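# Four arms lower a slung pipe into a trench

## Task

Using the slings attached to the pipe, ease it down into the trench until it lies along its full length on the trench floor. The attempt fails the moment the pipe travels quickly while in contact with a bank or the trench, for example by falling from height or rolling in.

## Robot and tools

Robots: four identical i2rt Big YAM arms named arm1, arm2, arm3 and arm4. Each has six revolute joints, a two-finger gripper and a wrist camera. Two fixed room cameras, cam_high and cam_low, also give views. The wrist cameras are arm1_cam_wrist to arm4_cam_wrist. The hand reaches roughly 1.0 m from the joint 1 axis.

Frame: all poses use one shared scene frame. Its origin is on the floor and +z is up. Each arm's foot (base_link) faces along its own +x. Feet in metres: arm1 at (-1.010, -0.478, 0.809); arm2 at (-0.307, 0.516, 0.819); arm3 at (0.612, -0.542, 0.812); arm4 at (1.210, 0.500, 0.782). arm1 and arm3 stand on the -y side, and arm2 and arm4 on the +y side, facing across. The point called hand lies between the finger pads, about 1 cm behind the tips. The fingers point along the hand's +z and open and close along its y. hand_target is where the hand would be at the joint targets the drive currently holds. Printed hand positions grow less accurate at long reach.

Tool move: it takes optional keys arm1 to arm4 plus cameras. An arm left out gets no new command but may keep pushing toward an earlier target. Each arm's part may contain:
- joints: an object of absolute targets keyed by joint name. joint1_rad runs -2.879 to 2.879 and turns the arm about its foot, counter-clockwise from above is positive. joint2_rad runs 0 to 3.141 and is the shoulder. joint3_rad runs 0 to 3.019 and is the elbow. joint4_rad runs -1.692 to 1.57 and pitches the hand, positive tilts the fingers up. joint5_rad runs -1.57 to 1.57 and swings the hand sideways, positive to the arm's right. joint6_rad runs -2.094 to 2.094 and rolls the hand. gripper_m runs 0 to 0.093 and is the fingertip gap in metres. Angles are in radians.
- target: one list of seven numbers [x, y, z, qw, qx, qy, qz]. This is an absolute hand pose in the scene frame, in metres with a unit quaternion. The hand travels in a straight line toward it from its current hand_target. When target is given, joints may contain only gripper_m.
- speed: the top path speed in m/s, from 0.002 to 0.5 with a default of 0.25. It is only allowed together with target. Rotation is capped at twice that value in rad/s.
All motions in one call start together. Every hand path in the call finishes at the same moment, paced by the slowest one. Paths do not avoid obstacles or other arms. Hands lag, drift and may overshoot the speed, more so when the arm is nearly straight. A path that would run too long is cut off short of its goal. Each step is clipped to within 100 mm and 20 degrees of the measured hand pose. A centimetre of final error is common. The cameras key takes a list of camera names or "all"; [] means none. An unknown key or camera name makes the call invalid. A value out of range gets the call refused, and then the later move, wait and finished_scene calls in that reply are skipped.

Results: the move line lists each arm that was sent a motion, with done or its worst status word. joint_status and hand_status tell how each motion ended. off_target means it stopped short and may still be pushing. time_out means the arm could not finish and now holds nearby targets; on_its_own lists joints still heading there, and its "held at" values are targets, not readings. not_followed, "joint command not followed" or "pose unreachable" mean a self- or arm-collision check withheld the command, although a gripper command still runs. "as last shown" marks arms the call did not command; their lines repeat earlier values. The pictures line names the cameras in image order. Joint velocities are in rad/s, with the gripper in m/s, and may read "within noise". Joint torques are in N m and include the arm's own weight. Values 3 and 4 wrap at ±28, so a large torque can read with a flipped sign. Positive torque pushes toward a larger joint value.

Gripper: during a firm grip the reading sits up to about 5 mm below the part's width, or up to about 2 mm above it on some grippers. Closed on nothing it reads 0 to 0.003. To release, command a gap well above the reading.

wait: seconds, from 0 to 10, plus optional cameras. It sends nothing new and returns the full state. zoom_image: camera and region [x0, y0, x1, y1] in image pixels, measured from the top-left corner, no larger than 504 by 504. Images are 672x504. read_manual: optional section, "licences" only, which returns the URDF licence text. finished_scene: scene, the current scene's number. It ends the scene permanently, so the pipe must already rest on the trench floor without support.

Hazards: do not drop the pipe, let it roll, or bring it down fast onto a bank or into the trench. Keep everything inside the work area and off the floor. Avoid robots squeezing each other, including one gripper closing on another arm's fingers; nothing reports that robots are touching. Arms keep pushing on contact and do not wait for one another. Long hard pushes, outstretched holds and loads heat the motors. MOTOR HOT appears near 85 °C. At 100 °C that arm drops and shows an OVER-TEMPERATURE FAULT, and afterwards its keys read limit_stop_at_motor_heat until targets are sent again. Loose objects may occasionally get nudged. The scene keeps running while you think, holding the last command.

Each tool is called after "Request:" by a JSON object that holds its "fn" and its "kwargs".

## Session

Request:
{"fn": "move", "kwargs": {}}

Request:
{"fn": "zoom_image", "kwargs": {"camera": "cam_low", "region": [180, 130, 440, 390]}}

Request:
{"fn": "zoom_image", "kwargs": {"camera": "arm4_cam_wrist", "region": [200, 0, 672, 400]}}

Scene clock: 0.00 s.
Joint torques (N m): no reading
Heat: arm1: hottest joint2_rad 30 °C; arm2: hottest joint3_rad 29 °C; arm3: hottest joint2_rad 29 °C; arm4: hottest joint5_rad 29 °C.
Joint velocities: within noise
arm1.joint_positions: joint1_rad=+0.181 joint2_rad=+0.602 joint3_rad=+1.316 joint4_rad=-1.375 joint5_rad=-0.192 joint6_rad=-0.163 gripper_m=+0.09396
arm1.joint_status: not commanded
arm1.hand: x=-1.0501 y=-0.2454 z=+1.3080 quat_wxyz=(-0.278, +0.713, -0.545, -0.341) (m; scene frame)
arm1.hand_target: x=-1.0502 y=-0.2475 z=+1.3183 quat_wxyz=(-0.286, +0.710, -0.541, -0.348) (m; scene frame)
arm1.hand_status: not commanded
arm2.joint_positions: joint1_rad=-0.039 joint2_rad=+0.499 joint3_rad=+1.459 joint4_rad=-1.321 joint5_rad=-0.112 joint6_rad=+0.052 gripper_m=+0.09396
arm2.joint_status: not commanded
arm2.hand: x=-0.3042 y=+0.3551 z=+1.4198 quat_wxyz=(-0.429, -0.599, -0.556, +0.384) (m; scene frame)
arm2.hand_target: x=-0.3038 y=+0.3587 z=+1.4302 quat_wxyz=(-0.436, -0.593, -0.552, +0.392) (m; scene frame)
arm2.hand_status: not commanded
arm3.joint_positions: joint1_rad=+0.407 joint2_rad=+0.468 joint3_rad=+1.336 joint4_rad=-1.245 joint5_rad=-0.228 joint6_rad=-0.247 gripper_m=+0.09396
arm3.joint_status: not commanded
arm3.hand: x=+0.4772 y=-0.4122 z=+1.3771 quat_wxyz=(-0.254, +0.787, -0.239, -0.508) (m; scene frame)
arm3.hand_target: x=+0.4794 y=-0.4157 z=+1.3869 quat_wxyz=(-0.260, +0.782, -0.236, -0.516) (m; scene frame)
arm3.hand_status: not commanded
arm4.joint_positions: joint1_rad=+0.227 joint2_rad=+0.629 joint3_rad=+1.327 joint4_rad=-1.242 joint5_rad=-0.022 joint6_rad=+0.203 gripper_m=+0.09396
arm4.joint_status: not commanded
arm4.hand: x=+1.2851 y=+0.2546 z=+1.3092 quat_wxyz=(-0.429, -0.584, -0.645, +0.243) (m; scene frame)
arm4.hand_target: x=+1.2844 y=+0.2567 z=+1.3242 quat_wxyz=(-0.441, -0.578, -0.639, +0.250) (m; scene frame)
arm4.hand_status: not commanded
pictures: arm1_cam_wrist, arm2_cam_wrist, arm3_cam_wrist, arm4_cam_wrist, cam_high, cam_low

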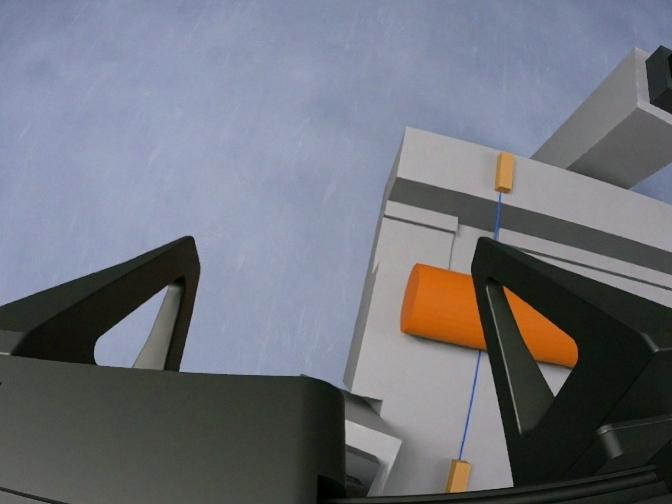

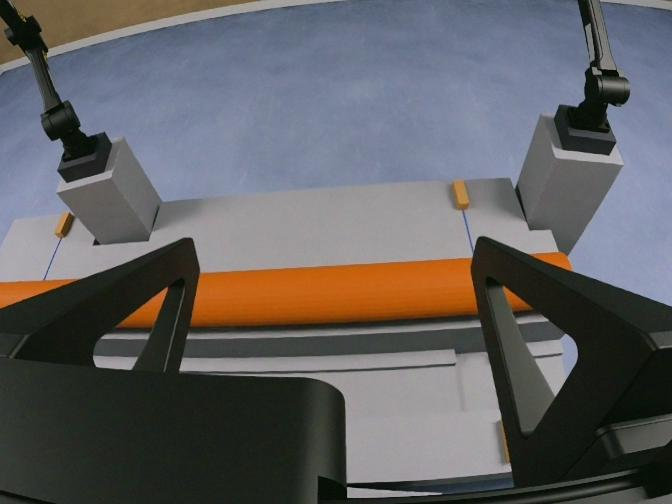

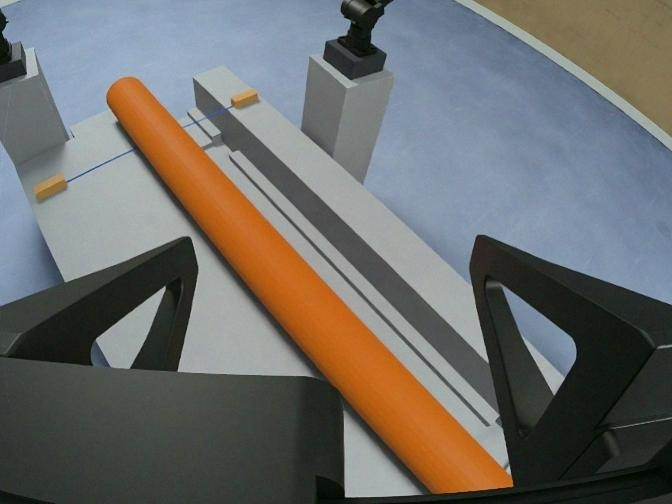

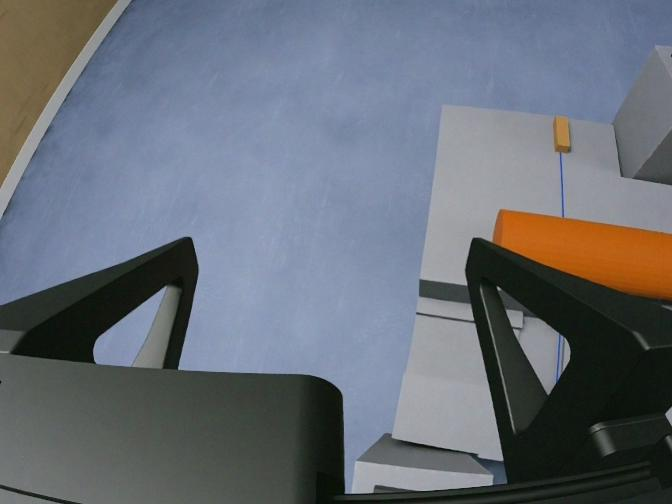

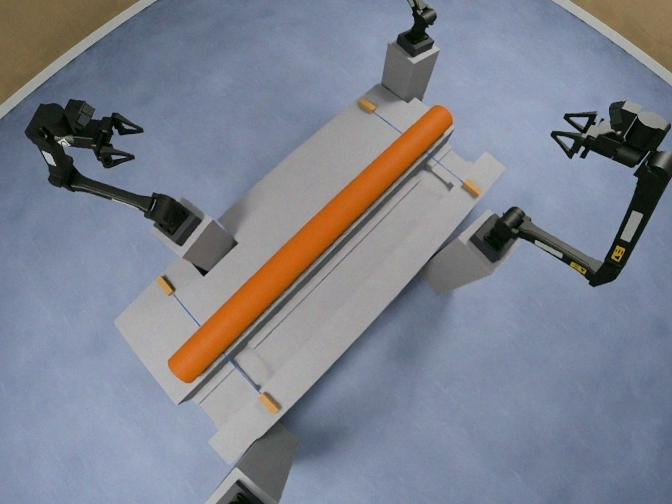

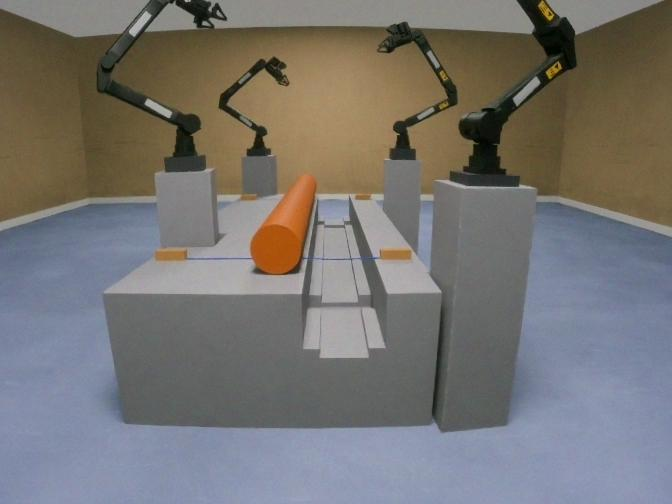

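Scaled by 1.938.

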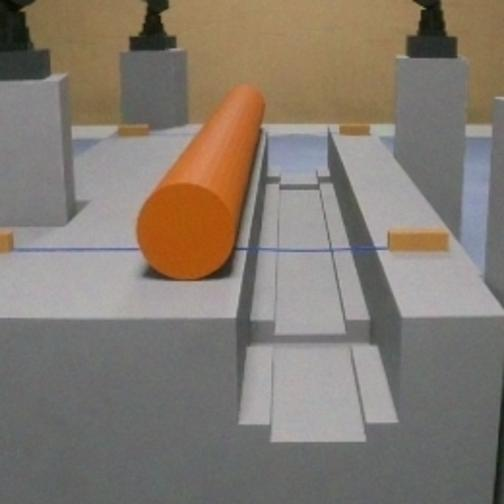

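Scaled by 1.068 from the camera's 672x504 image, which has a finer 960x720 frame.

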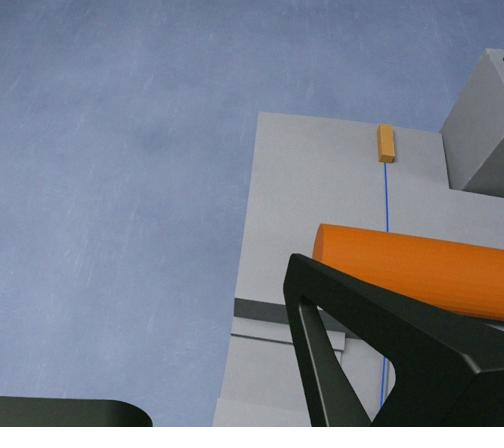

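Request:
{"fn": "move", "kwargs": {"arm1": {"joints": {"joint1_rad": -1.454, "joint2_rad": 2.079, "joint3_rad": 0.745, "joint4_rad": -0.237, "joint5_rad": 0, "joint6_rad": -1.632}}, "arm2": {"joints": {"joint1_rad": -0.979, "joint2_rad": 2.173, "joint3_rad": 0.962, "joint4_rad": -0.36, "joint5_rad": 0, "joint6_rad": -1.04}}, "arm3": {"joints": {"joint1_rad": -1.648, "joint2_rad": 2.058, "joint3_rad": 0.604, "joint4_rad": -0.117, "joint5_rad": 0, "joint6_rad": -1.482}}, "arm4": {"joints": {"joint1_rad": -1.019, "joint2_rad": 2.004, "joint3_rad": 0.761, "joint4_rad": -0.328, "joint5_rad": 0, "joint6_rad": -0.953}}}}

Scene clock: 28.00 s.
Joint torques (N m): arm1=[0.32 -12.57 2.55 0.98 -0.17 -0.12] | arm2=[-0.15 -17.73 4.1 0.08 -0.2 0.06] | arm3=[1.32 -14.8 1.25 0.38 -0.31 -0.06] | arm4=[0.32 -13.86 2.45 0.7 -0.06 -0.01]
Heat: arm1: hottest joint3_rad 31 °C; arm2: hottest joint3_rad 31 °C; arm3: hottest joint3_rad 30 °C; arm4: hottest joint3_rad 33 °C.
move: arm1 done; arm2 done; arm3 done; arm4 done
Joint velocities: within noise
arm1.joint_positions: joint1_rad=-1.459 joint2_rad=+2.066 joint3_rad=+0.743 joint4_rad=-0.249 joint5_rad=+0.001 joint6_rad=-1.622 gripper_m=+0.09397
arm1.joint_status: all done
arm1.hand: x=-0.6533 y=-0.5039 z=+0.6292 quat_wxyz=(-0.001, +0.702, -0.712, +0.008) (m; scene frame)
arm1.hand_target: x=-0.6534 y=-0.5021 z=+0.6251 quat_wxyz=(-0.002, +0.707, -0.707, +0.008) (m; scene frame)
arm1.hand_status: not commanded
arm2.joint_positions: joint1_rad=-0.986 joint2_rad=+2.187 joint3_rad=+0.958 joint4_rad=-0.375 joint5_rad=+0.001 joint6_rad=-1.033 gripper_m=+0.09396
arm2.joint_status: all done
arm2.hand: x=-0.6676 y=+0.3051 z=+0.6182 quat_wxyz=(-0.009, -0.712, -0.702, -0.010) (m; scene frame)
arm2.hand_target: x=-0.6754 y=+0.2973 z=+0.6244 quat_wxyz=(-0.006, -0.707, -0.707, +0.006) (m; scene frame)
arm2.hand_status: not commanded
arm3.joint_positions: joint1_rad=-1.651 joint2_rad=+2.055 joint3_rad=+0.602 joint4_rad=-0.125 joint5_rad=+0.002 joint6_rad=-1.475 gripper_m=+0.09397
arm3.joint_status: all done
arm3.hand: x=+0.9130 y=-0.5156 z=+0.6219 quat_wxyz=(-0.001, +0.703, -0.711, -0.004) (m; scene frame)
arm3.hand_target: x=+0.9150 y=-0.5144 z=+0.6212 quat_wxyz=(-0.004, +0.707, -0.707, -0.002) (m; scene frame)
arm3.hand_status: not commanded
arm4.joint_positions: joint1_rad=-1.020 joint2_rad=+2.014 joint3_rad=+0.762 joint4_rad=-0.342 joint5_rad=+0.002 joint6_rad=-0.939 gripper_m=+0.09396
arm4.joint_status: all done
arm4.hand: x=+0.9166 y=+0.2918 z=+0.6163 quat_wxyz=(-0.003, -0.712, -0.702, -0.012) (m; scene frame)
arm4.hand_target: x=+0.9123 y=+0.2881 z=+0.6194 quat_wxyz=(-0.002, -0.707, -0.707, -0.001) (m; scene frame)
arm4.hand_status: not commanded
pictures: arm1_cam_wrist, arm2_cam_wrist, arm3_cam_wrist, arm4_cam_wrist, cam_high, cam_low

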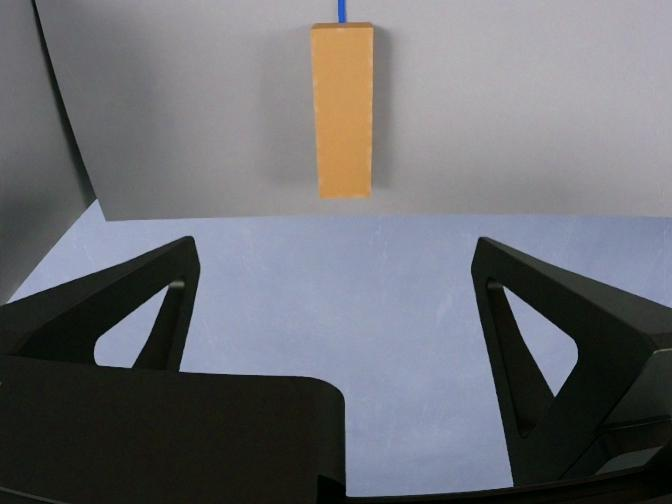

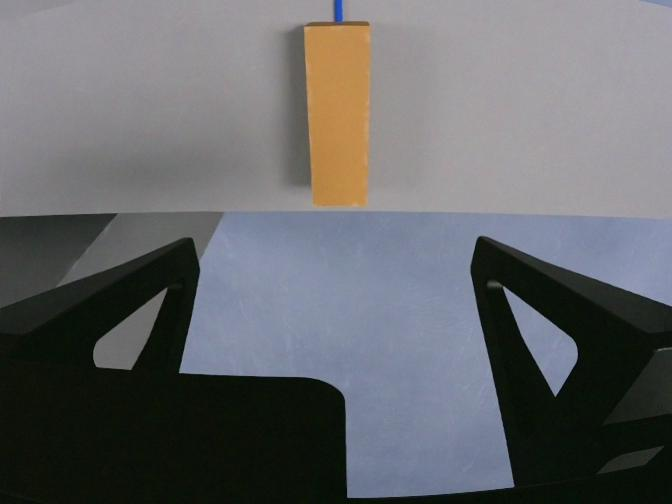

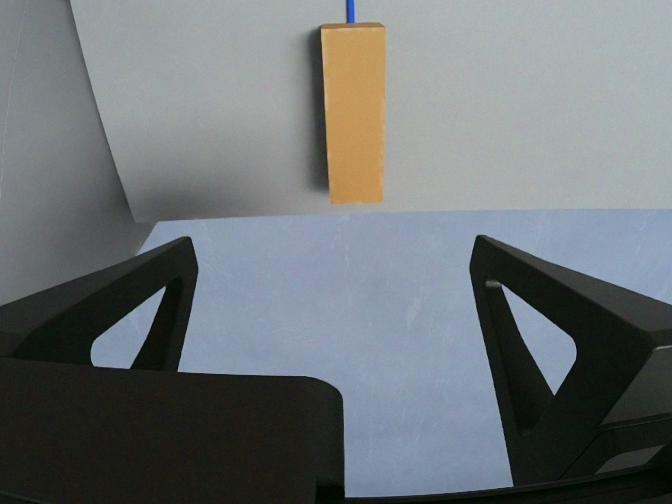

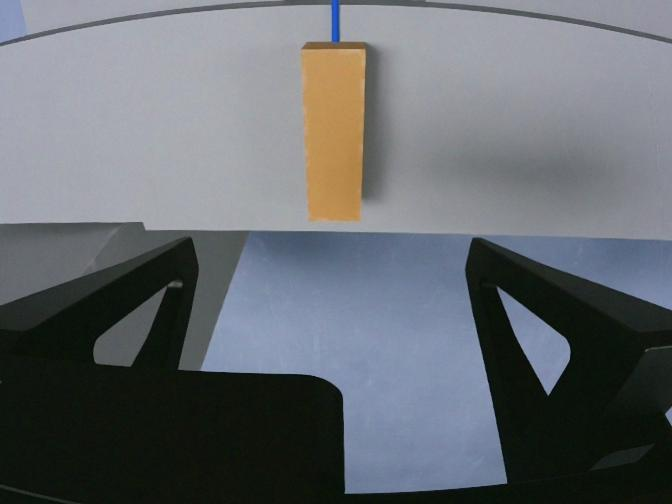

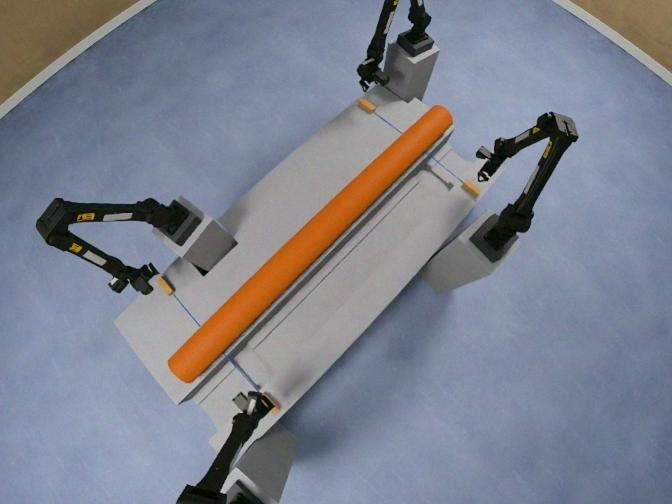

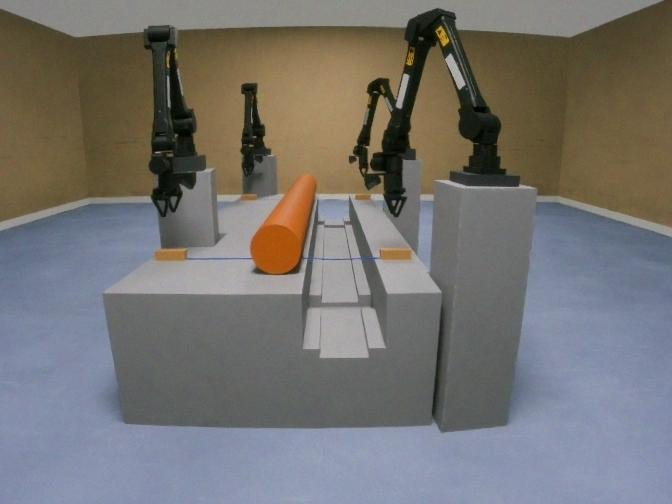

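Request:
{"fn": "move", "kwargs": {"arm1": {"target": [-0.650, -0.501, 0.488, 0, 0.7071, -0.7071, 0], "speed": 0.15}, "arm2": {"target": [-0.680, 0.291, 0.493, 0, 0.7071, 0.7071, 0], "speed": 0.15}, "arm3": {"target": [0.922, -0.512, 0.492, 0, 0.7071, -0.7071, 0], "speed": 0.15}, "arm4": {"target": [0.911, 0.289, 0.494, 0, 0.7071, 0.7071, 0], "speed": 0.15}, "cameras": ["arm1_cam_wrist", "arm2_cam_wrist", "arm3_cam_wrist", "arm4_cam_wrist"]}}

Scene clock: 44.90 s.
Joint torques (N m): arm1=[0.73 -15.21 0.8 0.96 -0.23 -0.07] | arm2=[0.5 -18.2 3.17 0.03 -0.07 0.15] | arm3=[2.08 -16.56 -0.73 0.42 -0.09 0.02] | arm4=[0.15 -14.97 1.26 0.65 0.09 -0.01]
Heat: arm1: hottest joint2_rad 31 °C; arm2: hottest joint3_rad 31 °C; arm3: hottest joint2_rad 31 °C; arm4: hottest joint3_rad 31 °C.
move: arm1 done; arm2 off_target; arm3 done; arm4 done
Joint velocities: within noise
arm1.joint_positions: joint1_rad=-1.459 joint2_rad=+2.481 joint3_rad=+0.907 joint4_rad=-0.010 joint5_rad=-0.006 joint6_rad=-1.622 gripper_m=+0.09397
arm1.joint_status: not commanded
arm1.hand: x=-0.6481 y=-0.5041 z=+0.4956 quat_wxyz=(+0.000, +0.702, -0.712, +0.002) (m; scene frame)
arm1.hand_target: x=-0.6503 y=-0.5010 z=+0.4882 quat_wxyz=(+0.000, +0.707, -0.707, +0.000) (m; scene frame)
arm1.hand_status: done (0.008 m and 0.8 deg from the pose sent, 0.141 m and 1.3 deg at the start)
arm2.joint_positions: joint1_rad=-0.985 joint2_rad=+2.535 joint3_rad=+1.115 joint4_rad=-0.192 joint5_rad=+0.012 joint6_rad=-1.033 gripper_m=+0.09396
arm2.joint_status: not commanded
arm2.hand: x=-0.6714 y=+0.3029 z=+0.4911 quat_wxyz=(-0.005, -0.712, -0.702, -0.015) (m; scene frame)
arm2.hand_target: x=-0.6799 y=+0.2911 z=+0.4933 quat_wxyz=(+0.000, -0.707, -0.707, +0.000) (m; scene frame)
arm2.hand_status: off_target (0.015 m and 1.9 deg from the pose sent, 0.127 m and 1.7 deg at the start)
arm3.joint_positions: joint1_rad=-1.651 joint2_rad=+2.490 joint3_rad=+0.784 joint4_rad=+0.130 joint5_rad=+0.006 joint6_rad=-1.476 gripper_m=+0.09397
arm3.joint_status: not commanded
arm3.hand: x=+0.9231 y=-0.5143 z=+0.4950 quat_wxyz=(+0.000, +0.704, -0.711, -0.002) (m; scene frame)
arm3.hand_target: x=+0.9219 y=-0.5121 z=+0.4920 quat_wxyz=(+0.000, +0.707, -0.707, +0.000) (m; scene frame)
arm3.hand_status: done (0.004 m and 0.6 deg from the pose sent, 0.130 m and 0.8 deg at the start)
arm4.joint_positions: joint1_rad=-1.020 joint2_rad=+2.392 joint3_rad=+0.864 joint4_rad=-0.068 joint5_rad=+0.003 joint6_rad=-0.942 gripper_m=+0.09396
arm4.joint_status: not commanded
arm4.hand: x=+0.9202 y=+0.2939 z=+0.4927 quat_wxyz=(-0.003, -0.711, -0.703, -0.013) (m; scene frame)
arm4.hand_target: x=+0.9111 y=+0.2891 z=+0.4941 quat_wxyz=(+0.000, -0.707, -0.707, +0.000) (m; scene frame)
arm4.hand_status: done (0.010 m and 1.6 deg from the pose sent, 0.122 m and 1.7 deg at the start)
pictures: arm1_cam_wrist, arm2_cam_wrist, arm3_cam_wrist, arm4_cam_wrist

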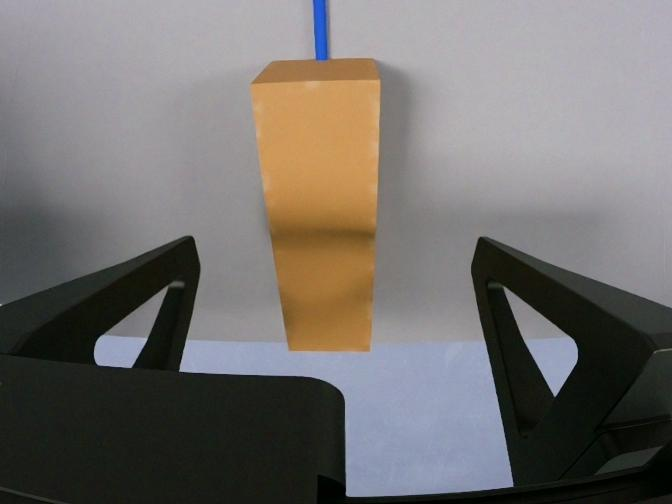

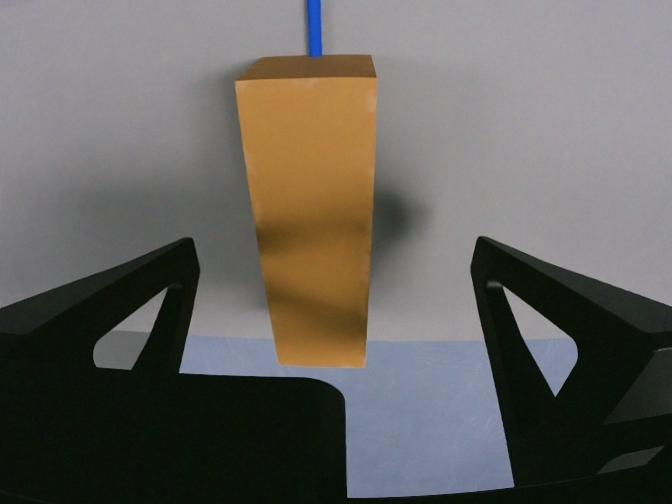

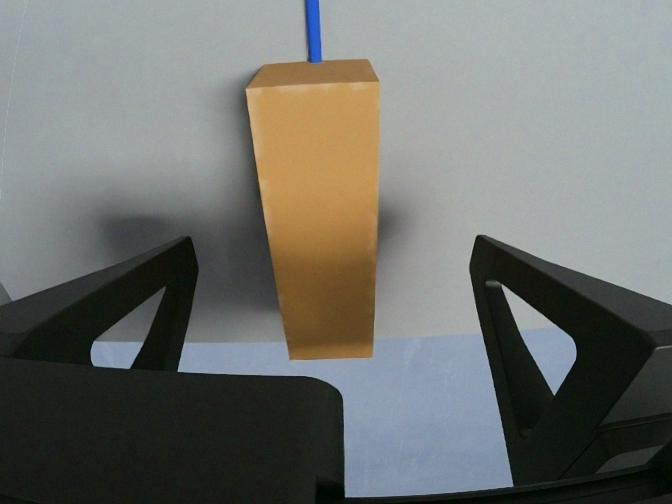

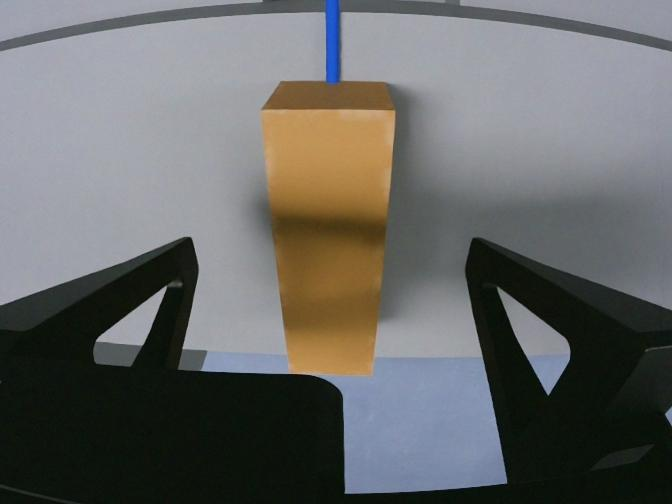

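Request:
{"fn": "move", "kwargs": {"arm1": {"target": [-0.657, -0.496, 0.460, 0, 0.7071, -0.7071, 0], "speed": 0.06, "joints": {"gripper_m": 0.07}}, "arm2": {"target": [-0.672, 0.290, 0.465, 0, 0.7071, 0.7071, 0], "speed": 0.06, "joints": {"gripper_m": 0.07}}, "arm3": {"target": [0.918, -0.509, 0.463, 0, 0.7071, -0.7071, 0], "speed": 0.06, "joints": {"gripper_m": 0.07}}, "arm4": {"target": [0.911, 0.293, 0.467, 0, 0.7071, 0.7071, 0], "speed": 0.06, "joints": {"gripper_m": 0.07}}, "cameras": ["arm1_cam_wrist", "arm2_cam_wrist", "arm3_cam_wrist", "arm4_cam_wrist"]}}

Scene clock: 52.33 s.
Joint torques (N m): arm1=[-0.03 -14.1 0.21 0.9 -0.18 0.05] | arm2=[0.5 -17.85 2.78 0.05 -0.09 0.21] | arm3=[1.9 -16.32 -0.95 0.42 -0.11 0.09] | arm4=[-0.5 -14.56 0.83 0.7 0.09 -0.01]
Heat: arm1: hottest joint2_rad 31 °C; arm2: hottest joint2_rad 31 °C; arm3: hottest joint2_rad 31 °C; arm4: hottest joint3_rad 31 °C.
move: arm1 off_target; arm2 off_target; arm3 done; arm4 done
Joint velocities: within noise
arm1.joint_positions: joint1_rad=-1.446 joint2_rad=+2.556 joint3_rad=+0.937 joint4_rad=+0.044 joint5_rad=-0.006 joint6_rad=-1.622 gripper_m=+0.07010
arm1.joint_status: all done
arm1.hand: x=-0.6507 y=-0.4995 z=+0.4697 quat_wxyz=(-0.002, +0.707, -0.707, +0.004) (m; scene frame)
arm1.hand_target: x=-0.6572 y=-0.4961 z=+0.4604 quat_wxyz=(+0.000, +0.707, -0.707, +0.000) (m; scene frame)
arm1.hand_status: off_target (0.012 m and 0.6 deg from the pose sent, 0.038 m and 0.8 deg at the start)
arm2.joint_positions: joint1_rad=-0.973 joint2_rad=+2.602 joint3_rad=+1.141 joint4_rad=-0.147 joint5_rad=+0.012 joint6_rad=-1.028 gripper_m=+0.07008
arm2.joint_status: all done
arm2.hand: x=-0.6649 y=+0.3006 z=+0.4652 quat_wxyz=(-0.004, -0.709, -0.705, -0.013) (m; scene frame)
arm2.hand_target: x=-0.6720 y=+0.2899 z=+0.4653 quat_wxyz=(+0.000, -0.707, -0.707, +0.000) (m; scene frame)
arm2.hand_status: off_target (0.013 m and 1.6 deg from the pose sent, 0.029 m and 1.9 deg at the start)
arm3.joint_positions: joint1_rad=-1.641 joint2_rad=+2.576 joint3_rad=+0.825 joint4_rad=+0.178 joint5_rad=+0.007 joint6_rad=-1.473 gripper_m=+0.07012
arm3.joint_status: all done
arm3.hand: x=+0.9207 y=-0.5114 z=+0.4677 quat_wxyz=(-0.002, +0.706, -0.708, -0.001) (m; scene frame)
arm3.hand_target: x=+0.9179 y=-0.5091 z=+0.4631 quat_wxyz=(+0.000, +0.707, -0.707, +0.000) (m; scene frame)
arm3.hand_status: done (0.006 m and 0.2 deg from the pose sent, 0.033 m and 0.6 deg at the start)
arm4.joint_positions: joint1_rad=-1.020 joint2_rad=+2.465 joint3_rad=+0.898 joint4_rad=-0.021 joint5_rad=+0.003 joint6_rad=-0.951 gripper_m=+0.07012
arm4.joint_status: all done
arm4.hand: x=+0.9196 y=+0.2936 z=+0.4681 quat_wxyz=(-0.002, -0.708, -0.706, -0.010) (m; scene frame)
arm4.hand_target: x=+0.9110 y=+0.2930 z=+0.4672 quat_wxyz=(+0.000, -0.707, -0.707, +0.000) (m; scene frame)
arm4.hand_status: done (0.009 m and 1.1 deg from the pose sent, 0.027 m and 1.6 deg at the start)
pictures: arm1_cam_wrist, arm2_cam_wrist, arm3_cam_wrist, arm4_cam_wrist

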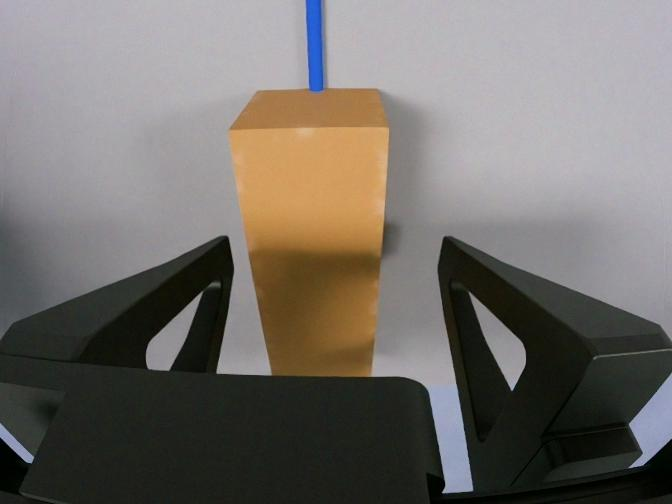

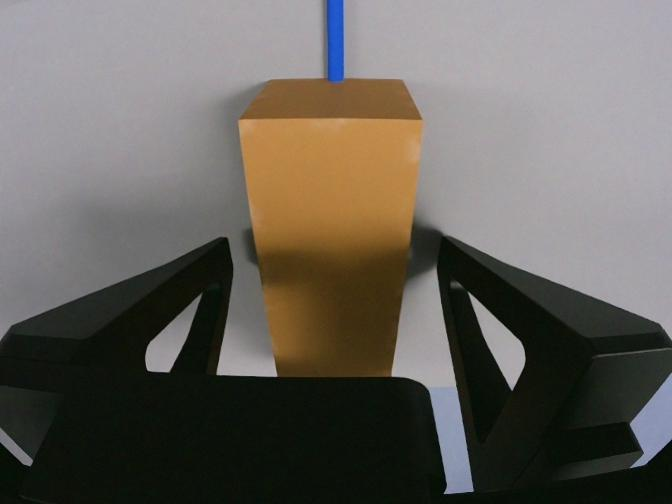

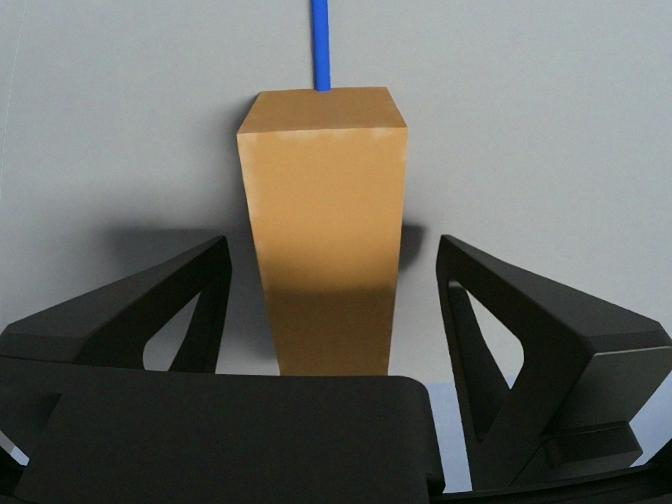

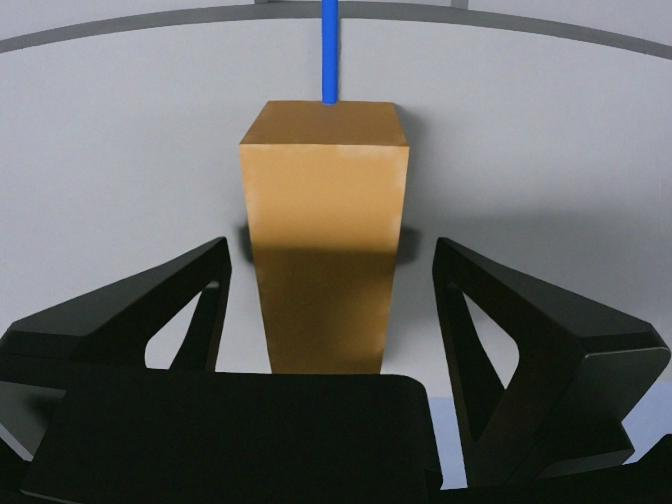

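Request:
{"fn": "move", "kwargs": {"arm1": {"joints": {"gripper_m": 0.025}}, "arm2": {"joints": {"gripper_m": 0.025}}, "arm3": {"joints": {"gripper_m": 0.025}}, "arm4": {"joints": {"gripper_m": 0.025}}, "cameras": []}}

Request:
{"fn": "move", "kwargs": {"arm1": {"target": [-0.650, -0.33, 0.70, 0, 0.7071, -0.7071, 0], "speed": 0.12}, "arm2": {"target": [-0.675, 0.10, 0.71, 0, 0.7071, 0.7071, 0], "speed": 0.12}, "arm3": {"target": [0.928, -0.33, 0.70, 0, 0.7071, -0.7071, 0], "speed": 0.12}, "arm4": {"target": [0.908, 0.10, 0.715, 0, 0.7071, 0.7071, 0], "speed": 0.12}, "cameras": ["cam_low", "cam_high", "arm2_cam_wrist", "arm4_cam_wrist"]}}

Scene clock: 62.97 s.
Joint torques (N m): arm1=[0.38 -13.8 0.21 0.81 -0.24 0.06] | arm2=[0.56 -17.85 2.76 0.08 -0.09 0.21] | arm3=[1.9 -16.38 -0.99 0.35 -0.11 0.09] | arm4=[-0.38 -14.56 0.83 0.68 0.09 0]
Heat: arm1: hottest joint2_rad 32 °C; arm2: hottest joint2_rad 31 °C; arm3: hottest joint2_rad 31 °C; arm4: hottest joint3_rad 30 °C.
move: arm1 off_target; arm2 off_target; arm3 off_target; arm4 off_target
Joint velocities: within noise
arm1.joint_positions: joint1_rad=-1.446 joint2_rad=+2.556 joint3_rad=+0.937 joint4_rad=+0.045 joint5_rad=-0.007 joint6_rad=-1.622 gripper_m=+0.03403
arm1.joint_status: gripper_m off_target (ended at +0.03406, target +0.02500)
arm1.hand: x=-0.6505 y=-0.4994 z=+0.4697 quat_wxyz=(-0.003, +0.707, -0.707, +0.005) (m; scene frame)
arm1.hand_target: x=-0.6572 y=-0.4961 z=+0.4604 quat_wxyz=(+0.000, +0.707, -0.707, +0.000) (m; scene frame)
arm1.hand_status: not commanded
arm2.joint_positions: joint1_rad=-0.973 joint2_rad=+2.602 joint3_rad=+1.141 joint4_rad=-0.146 joint5_rad=+0.012 joint6_rad=-1.028 gripper_m=+0.03439
arm2.joint_status: gripper_m off_target (ended at +0.03443, target +0.02500)
arm2.hand: x=-0.6650 y=+0.3003 z=+0.4652 quat_wxyz=(-0.004, -0.709, -0.705, -0.013) (m; scene frame)
arm2.hand_target: x=-0.6719 y=+0.2899 z=+0.4653 quat_wxyz=(+0.000, -0.707, -0.707, +0.000) (m; scene frame)
arm2.hand_status: not commanded
arm3.joint_positions: joint1_rad=-1.641 joint2_rad=+2.576 joint3_rad=+0.825 joint4_rad=+0.179 joint5_rad=+0.007 joint6_rad=-1.472 gripper_m=+0.03471
arm3.joint_status: gripper_m off_target (ended at +0.03474, target +0.02500)
arm3.hand: x=+0.9213 y=-0.5113 z=+0.4677 quat_wxyz=(-0.002, +0.706, -0.708, +0.000) (m; scene frame)
arm3.hand_target: x=+0.9179 y=-0.5091 z=+0.4631 quat_wxyz=(+0.000, +0.707, -0.707, +0.000) (m; scene frame)
arm3.hand_status: not commanded
arm4.joint_positions: joint1_rad=-1.020 joint2_rad=+2.465 joint3_rad=+0.898 joint4_rad=-0.020 joint5_rad=+0.003 joint6_rad=-0.952 gripper_m=+0.03477
arm4.joint_status: gripper_m off_target (ended at +0.03481, target +0.02500)
arm4.hand: x=+0.9194 y=+0.2935 z=+0.4681 quat_wxyz=(-0.002, -0.708, -0.706, -0.009) (m; scene frame)
arm4.hand_target: x=+0.9110 y=+0.2930 z=+0.4672 quat_wxyz=(+0.000, -0.707, -0.707, +0.000) (m; scene frame)
arm4.hand_status: not commanded
pictures: none
No camera images: "cameras" was empty.

Scene clock: 66.27 s.
Joint torques (N m): arm1=[0.15 -15.03 6.17 0.02 -0.12 0.07] | arm2=[0.21 -21.83 10.15 -1.02 -0.19 0.22] | arm3=[1.73 -17.44 5.27 -0.38 -0.29 0.07] | arm4=[0.85 -19.02 8.17 -0.36 0.09 0.32]
Heat: arm1: hottest joint2_rad 32 °C; arm2: hottest joint2_rad 31 °C; arm3: hottest joint2_rad 31 °C; arm4: hottest joint3_rad 31 °C.
move: arm1 off_target; arm2 off_target; arm3 off_target; arm4 off_target
Joint velocities: within noise
arm1.joint_positions: joint1_rad=-1.008 joint2_rad=+1.905 joint3_rad=+0.797 joint4_rad=-0.500 joint5_rad=-0.013 joint6_rad=-1.192 gripper_m=+0.03403
arm1.joint_status: not commanded
arm1.hand: x=-0.6648 y=-0.3380 z=+0.6909 quat_wxyz=(+0.013, +0.709, -0.705, -0.005) (m; scene frame)
arm1.hand_target: x=-0.6502 y=-0.3301 z=+0.7002 quat_wxyz=(+0.000, +0.707, -0.707, +0.000) (m; scene frame)
arm1.hand_status: off_target (0.019 m and 1.6 deg from the pose sent, 0.286 m and 0.6 deg at the start)
arm2.joint_positions: joint1_rad=-0.671 joint2_rad=+2.191 joint3_rad=+1.328 joint4_rad=-0.767 joint5_rad=+0.011 joint6_rad=-0.730 gripper_m=+0.03440
arm2.joint_status: not commanded
arm2.hand: x=-0.6639 y=+0.1205 z=+0.6905 quat_wxyz=(+0.002, -0.708, -0.706, -0.022) (m; scene frame)
arm2.hand_target: x=-0.6744 y=+0.1005 z=+0.7103 quat_wxyz=(+0.000, -0.707, -0.707, +0.000) (m; scene frame)
arm2.hand_status: off_target (0.030 m and 2.6 deg from the pose sent, 0.317 m and 1.6 deg at the start)
arm3.joint_positions: joint1_rad=-1.147 joint2_rad=+1.898 joint3_rad=+0.779 joint4_rad=-0.482 joint5_rad=+0.008 joint6_rad=-0.984 gripper_m=+0.03471
arm3.joint_status: not commanded
arm3.hand: x=+0.9188 y=-0.3390 z=+0.6929 quat_wxyz=(+0.011, +0.708, -0.706, -0.001) (m; scene frame)
arm3.hand_target: x=+0.9278 y=-0.3301 z=+0.7000 quat_wxyz=(+0.000, +0.707, -0.707, +0.000) (m; scene frame)
arm3.hand_status: off_target (0.015 m and 1.3 deg from the pose sent, 0.295 m and 0.3 deg at the start)
arm4.joint_positions: joint1_rad=-0.719 joint2_rad=+1.999 joint3_rad=+1.137 joint4_rad=-0.761 joint5_rad=+0.003 joint6_rad=-0.659 gripper_m=+0.03477
arm4.joint_status: not commanded
arm4.hand: x=+0.9198 y=+0.1214 z=+0.6929 quat_wxyz=(+0.002, -0.704, -0.709, -0.026) (m; scene frame)
arm4.hand_target: x=+0.9086 y=+0.1007 z=+0.7153 quat_wxyz=(+0.000, -0.707, -0.707, +0.000) (m; scene frame)
arm4.hand_status: off_target (0.033 m and 3.1 deg from the pose sent, 0.314 m and 1.1 deg at the start)
pictures: arm2_cam_wrist, arm4_cam_wrist, cam_high, cam_low

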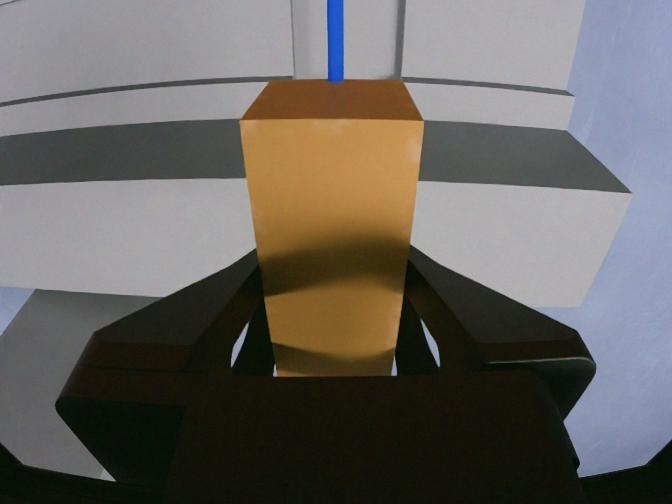

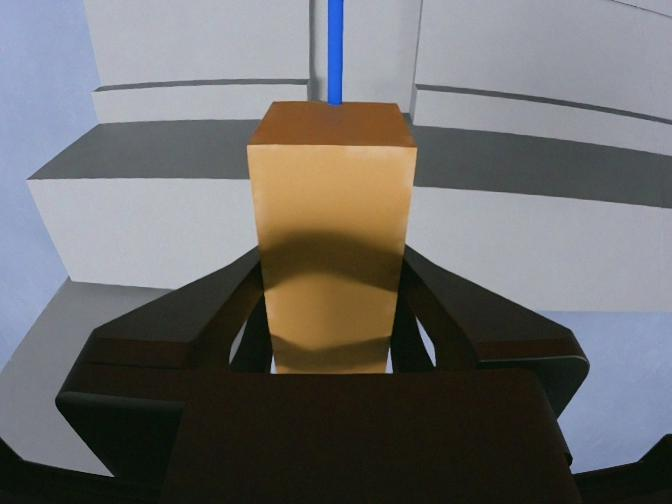

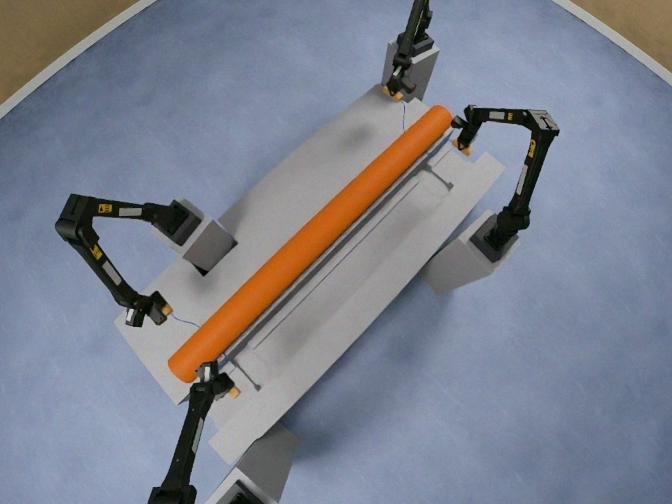

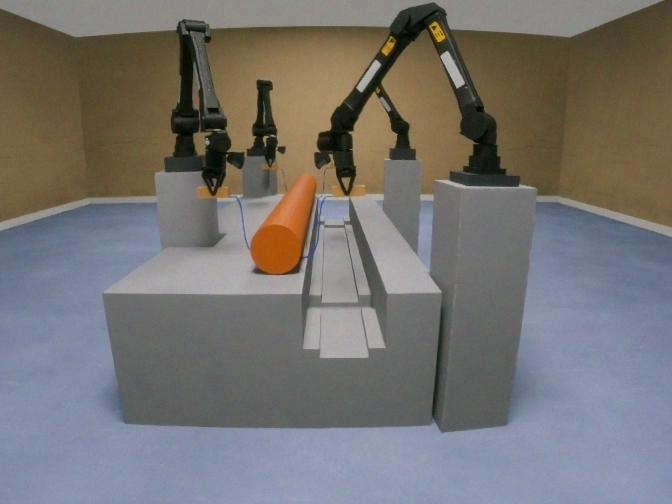

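Request:
{"fn": "move", "kwargs": {"arm1": {"target": [-0.640, -0.30, 0.872, 0, 0.7071, -0.7071, 0], "speed": 0.06}, "arm2": {"target": [-0.690, 0.06, 0.885, 0, 0.7071, 0.7071, 0], "speed": 0.06}, "arm3": {"target": [0.940, -0.298, 0.868, 0, 0.7071, -0.7071, 0], "speed": 0.06}, "arm4": {"target": [0.893, 0.06, 0.893, 0, 0.7071, 0.7071, 0], "speed": 0.06}, "cameras": ["cam_low", "cam_high"]}}

Request:
{"fn": "zoom_image", "kwargs": {"camera": "cam_low", "region": [180, 130, 400, 330]}}

Scene clock: 78.60 s.
Joint torques (N m): arm1=[-1.2 -20.31 12.25 -1.63 0.22 -0.11] | arm2=[-0.67 -31.21 14.99 -2.93 -0.13 0.04] | arm3=[0.44 -23.94 10.96 -1.89 -0.05 -0.07] | arm4=[0.32 -28.86 12.36 -2.3 0.09 0.14]
Heat: arm1: hottest joint2_rad 32 °C; arm2: hottest joint2_rad 33 °C; arm3: hottest joint2_rad 32 °C; arm4: hottest joint3_rad 31 °C.
move: arm1 off_target; arm2 off_target; arm3 off_target; arm4 off_target
Joint velocities: within noise
arm1.joint_positions: joint1_rad=-0.937 joint2_rad=+1.654 joint3_rad=+0.917 joint4_rad=-0.952 joint5_rad=-0.020 joint6_rad=-1.120 gripper_m=+0.03403
arm1.joint_status: not commanded
arm1.hand: x=-0.6752 y=-0.3106 z=+0.8133 quat_wxyz=(+0.051, +0.707, -0.705, -0.021) (m; scene frame)
arm1.hand_target: x=-0.6432 y=-0.3014 z=+0.8696 quat_wxyz=(+0.000, +0.707, -0.707, +0.001) (m; scene frame)
arm1.hand_status: off_target (0.069 m and 6.3 deg from the pose sent, 0.187 m and 1.6 deg at the start)
arm2.joint_positions: joint1_rad=-0.630 joint2_rad=+2.114 joint3_rad=+1.481 joint4_rad=-1.084 joint5_rad=+0.010 joint6_rad=-0.685 gripper_m=+0.03441
arm2.joint_status: not commanded
arm2.hand: x=-0.6579 y=+0.0949 z=+0.7776 quat_wxyz=(+0.007, -0.707, -0.704, -0.066) (m; scene frame)
arm2.hand_target: x=-0.6813 y=+0.0699 z=+0.8660 quat_wxyz=(+0.000, -0.707, -0.707, +0.001) (m; scene frame)
arm2.hand_status: off_target (0.117 m and 7.6 deg from the pose sent, 0.205 m and 2.6 deg at the start; pose on its path clipped on 31 of 111 steps)
arm3.joint_positions: joint1_rad=-1.082 joint2_rad=+1.663 joint3_rad=+0.918 joint4_rad=-0.950 joint5_rad=+0.003 joint6_rad=-0.920 gripper_m=+0.03470
arm3.joint_status: not commanded
arm3.hand: x=+0.9100 y=-0.3152 z=+0.8137 quat_wxyz=(+0.057, +0.707, -0.704, -0.009) (m; scene frame)
arm3.hand_target: x=+0.9375 y=-0.2997 z=+0.8661 quat_wxyz=(+0.000, +0.707, -0.707, +0.000) (m; scene frame)
arm3.hand_status: off_target (0.064 m and 6.6 deg from the pose sent, 0.181 m and 1.3 deg at the start)
arm4.joint_positions: joint1_rad=-0.685 joint2_rad=+1.932 joint3_rad=+1.301 joint4_rad=-1.084 joint5_rad=+0.004 joint6_rad=-0.620 gripper_m=+0.03478
arm4.joint_status: not commanded
arm4.hand: x=+0.9233 y=+0.0995 z=+0.7738 quat_wxyz=(+0.012, -0.705, -0.706, -0.071) (m; scene frame)
arm4.hand_target: x=+0.9036 y=+0.0742 z=+0.8617 quat_wxyz=(+0.000, -0.707, -0.707, +0.001) (m; scene frame)
arm4.hand_status: off_target (0.129 m and 8.3 deg from the pose sent, 0.211 m and 3.1 deg at the start; pose on its path clipped on 36 of 111 steps)
pictures: cam_high, cam_low

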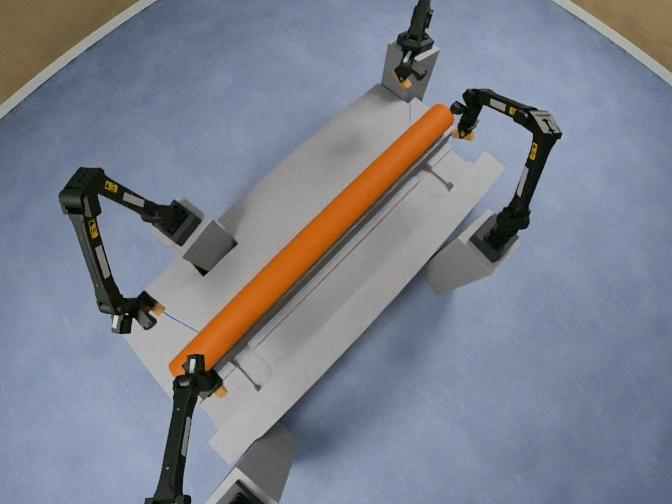

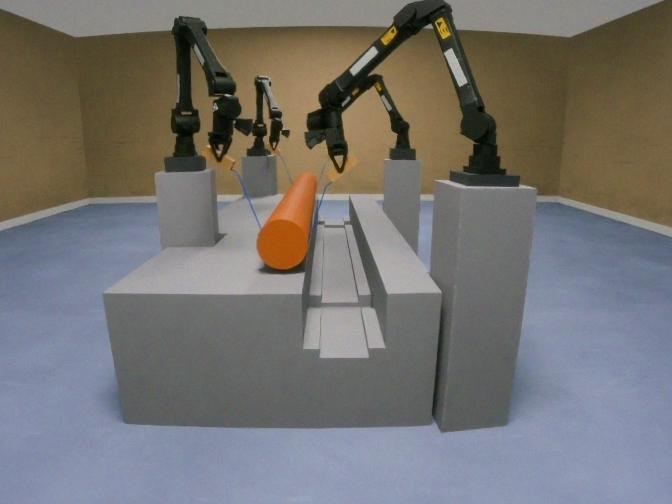

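Scaled by 2.291.

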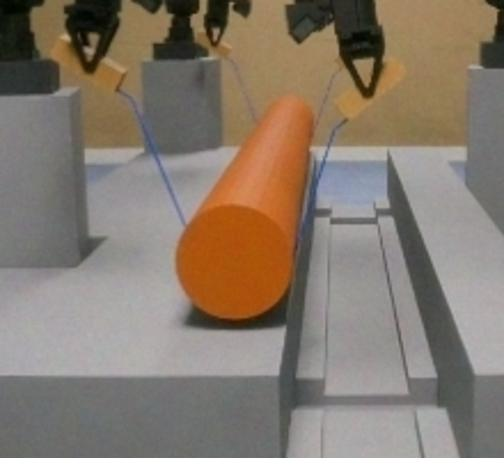

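Request:
{"fn": "move", "kwargs": {"arm1": {"target": [-0.650, -0.245, 0.89, 0, 0.7071, -0.7071, 0], "speed": 0.05}, "arm2": {"target": [-0.695, 0.125, 0.885, 0, 0.7071, 0.7071, 0], "speed": 0.05}, "arm3": {"target": [0.926, -0.24, 0.885, 0, 0.7071, -0.7071, 0], "speed": 0.05}, "arm4": {"target": [0.885, 0.13, 0.89, 0, 0.7071, 0.7071, 0], "speed": 0.05}, "cameras": ["cam_low"]}}

Request:
{"fn": "zoom_image", "kwargs": {"camera": "cam_low", "region": [240, 130, 440, 330]}}

Scene clock: 101.37 s.
Joint torques (N m): arm1=[-1.03 -19.78 13.35 -1.65 0.17 -0.05] | arm2=[-2.67 -32.15 10.61 -2.37 -0.19 -0.1] | arm3=[0.5 -21.77 12.25 -1.58 -0.1 -0.01] | arm4=[-1.26 -28.45 8.92 -1.76 0.07 -0.14]
Heat: arm1: hottest joint3_rad 36 °C; arm2: hottest joint2_rad 42 °C; arm3: hottest joint2_rad 35 °C; arm4: hottest joint3_rad 34 °C.
move: arm1 off_target; arm2 off_target; arm3 off_target; arm4 off_target
Joint velocities: within noise
arm1.joint_positions: joint1_rad=-0.812 joint2_rad=+1.654 joint3_rad=+0.984 joint4_rad=-1.016 joint5_rad=-0.020 joint6_rad=-0.998 gripper_m=+0.03403
arm1.joint_status: not commanded
arm1.hand: x=-0.6845 y=-0.2606 z=+0.8321 quat_wxyz=(+0.053, +0.708, -0.704, -0.014) (m; scene frame)
arm1.hand_target: x=-0.6534 y=-0.2471 z=+0.8885 quat_wxyz=(-0.001, +0.707, -0.707, +0.001) (m; scene frame)
arm1.hand_status: off_target (0.069 m and 6.3 deg from the pose sent, 0.104 m and 6.3 deg at the start)
arm2.joint_positions: joint1_rad=-0.686 joint2_rad=+2.030 joint3_rad=+1.419 joint4_rad=-1.084 joint5_rad=+0.015 joint6_rad=-0.753 gripper_m=+0.03441
arm2.joint_status: not commanded
arm2.hand: x=-0.6715 y=+0.1269 z=+0.8038 quat_wxyz=(+0.004, -0.704, -0.708, -0.055) (m; scene frame)
arm2.hand_target: x=-0.6926 y=+0.1266 z=+0.8796 quat_wxyz=(+0.001, -0.707, -0.707, +0.000) (m; scene frame)
arm2.hand_status: off_target (0.085 m and 6.3 deg from the pose sent, 0.118 m and 7.6 deg at the start)
arm3.joint_positions: joint1_rad=-0.957 joint2_rad=+1.667 joint3_rad=+1.010 joint4_rad=-1.021 joint5_rad=+0.003 joint6_rad=-0.800 gripper_m=+0.03471
arm3.joint_status: not commanded
arm3.hand: x=+0.8986 y=-0.2610 z=+0.8388 quat_wxyz=(+0.049, +0.709, -0.703, -0.001) (m; scene frame)
arm3.hand_target: x=+0.9238 y=-0.2421 z=+0.8846 quat_wxyz=(+0.000, +0.707, -0.707, +0.000) (m; scene frame)
arm3.hand_status: off_target (0.058 m and 5.6 deg from the pose sent, 0.105 m and 6.6 deg at the start)
arm4.joint_positions: joint1_rad=-0.757 joint2_rad=+1.834 joint3_rad=+1.265 joint4_rad=-1.123 joint5_rad=+0.008 joint6_rad=-0.689 gripper_m=+0.03478
arm4.joint_status: not commanded
arm4.hand: x=+0.9035 y=+0.1326 z=+0.8104 quat_wxyz=(+0.007, -0.706, -0.705, -0.060) (m; scene frame)
arm4.hand_target: x=+0.8874 y=+0.1319 z=+0.8840 quat_wxyz=(+0.002, -0.707, -0.707, +0.000) (m; scene frame)
arm4.hand_status: off_target (0.082 m and 7.0 deg from the pose sent, 0.126 m and 8.3 deg at the start)
pictures: cam_low

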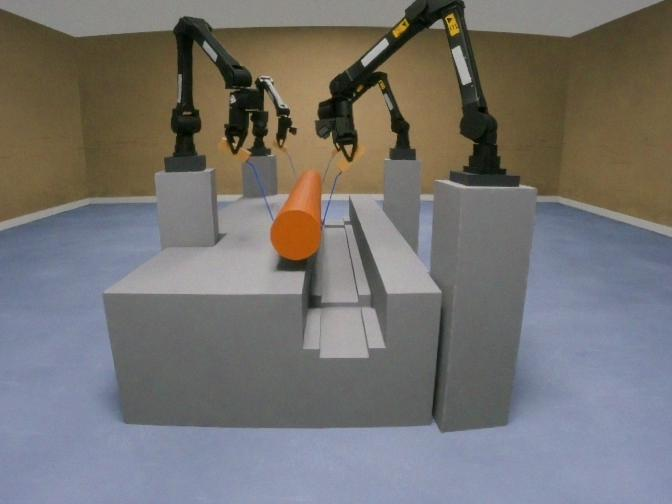

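Scaled by 2.520.

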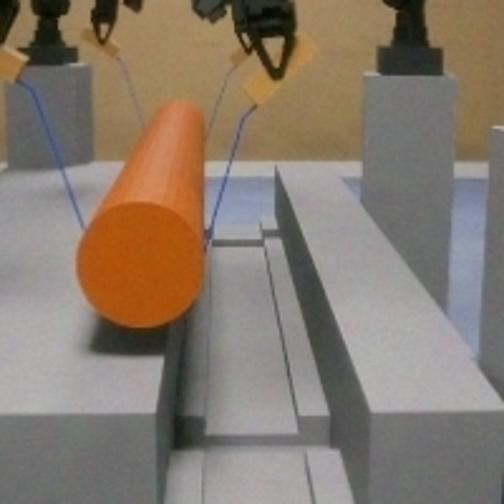

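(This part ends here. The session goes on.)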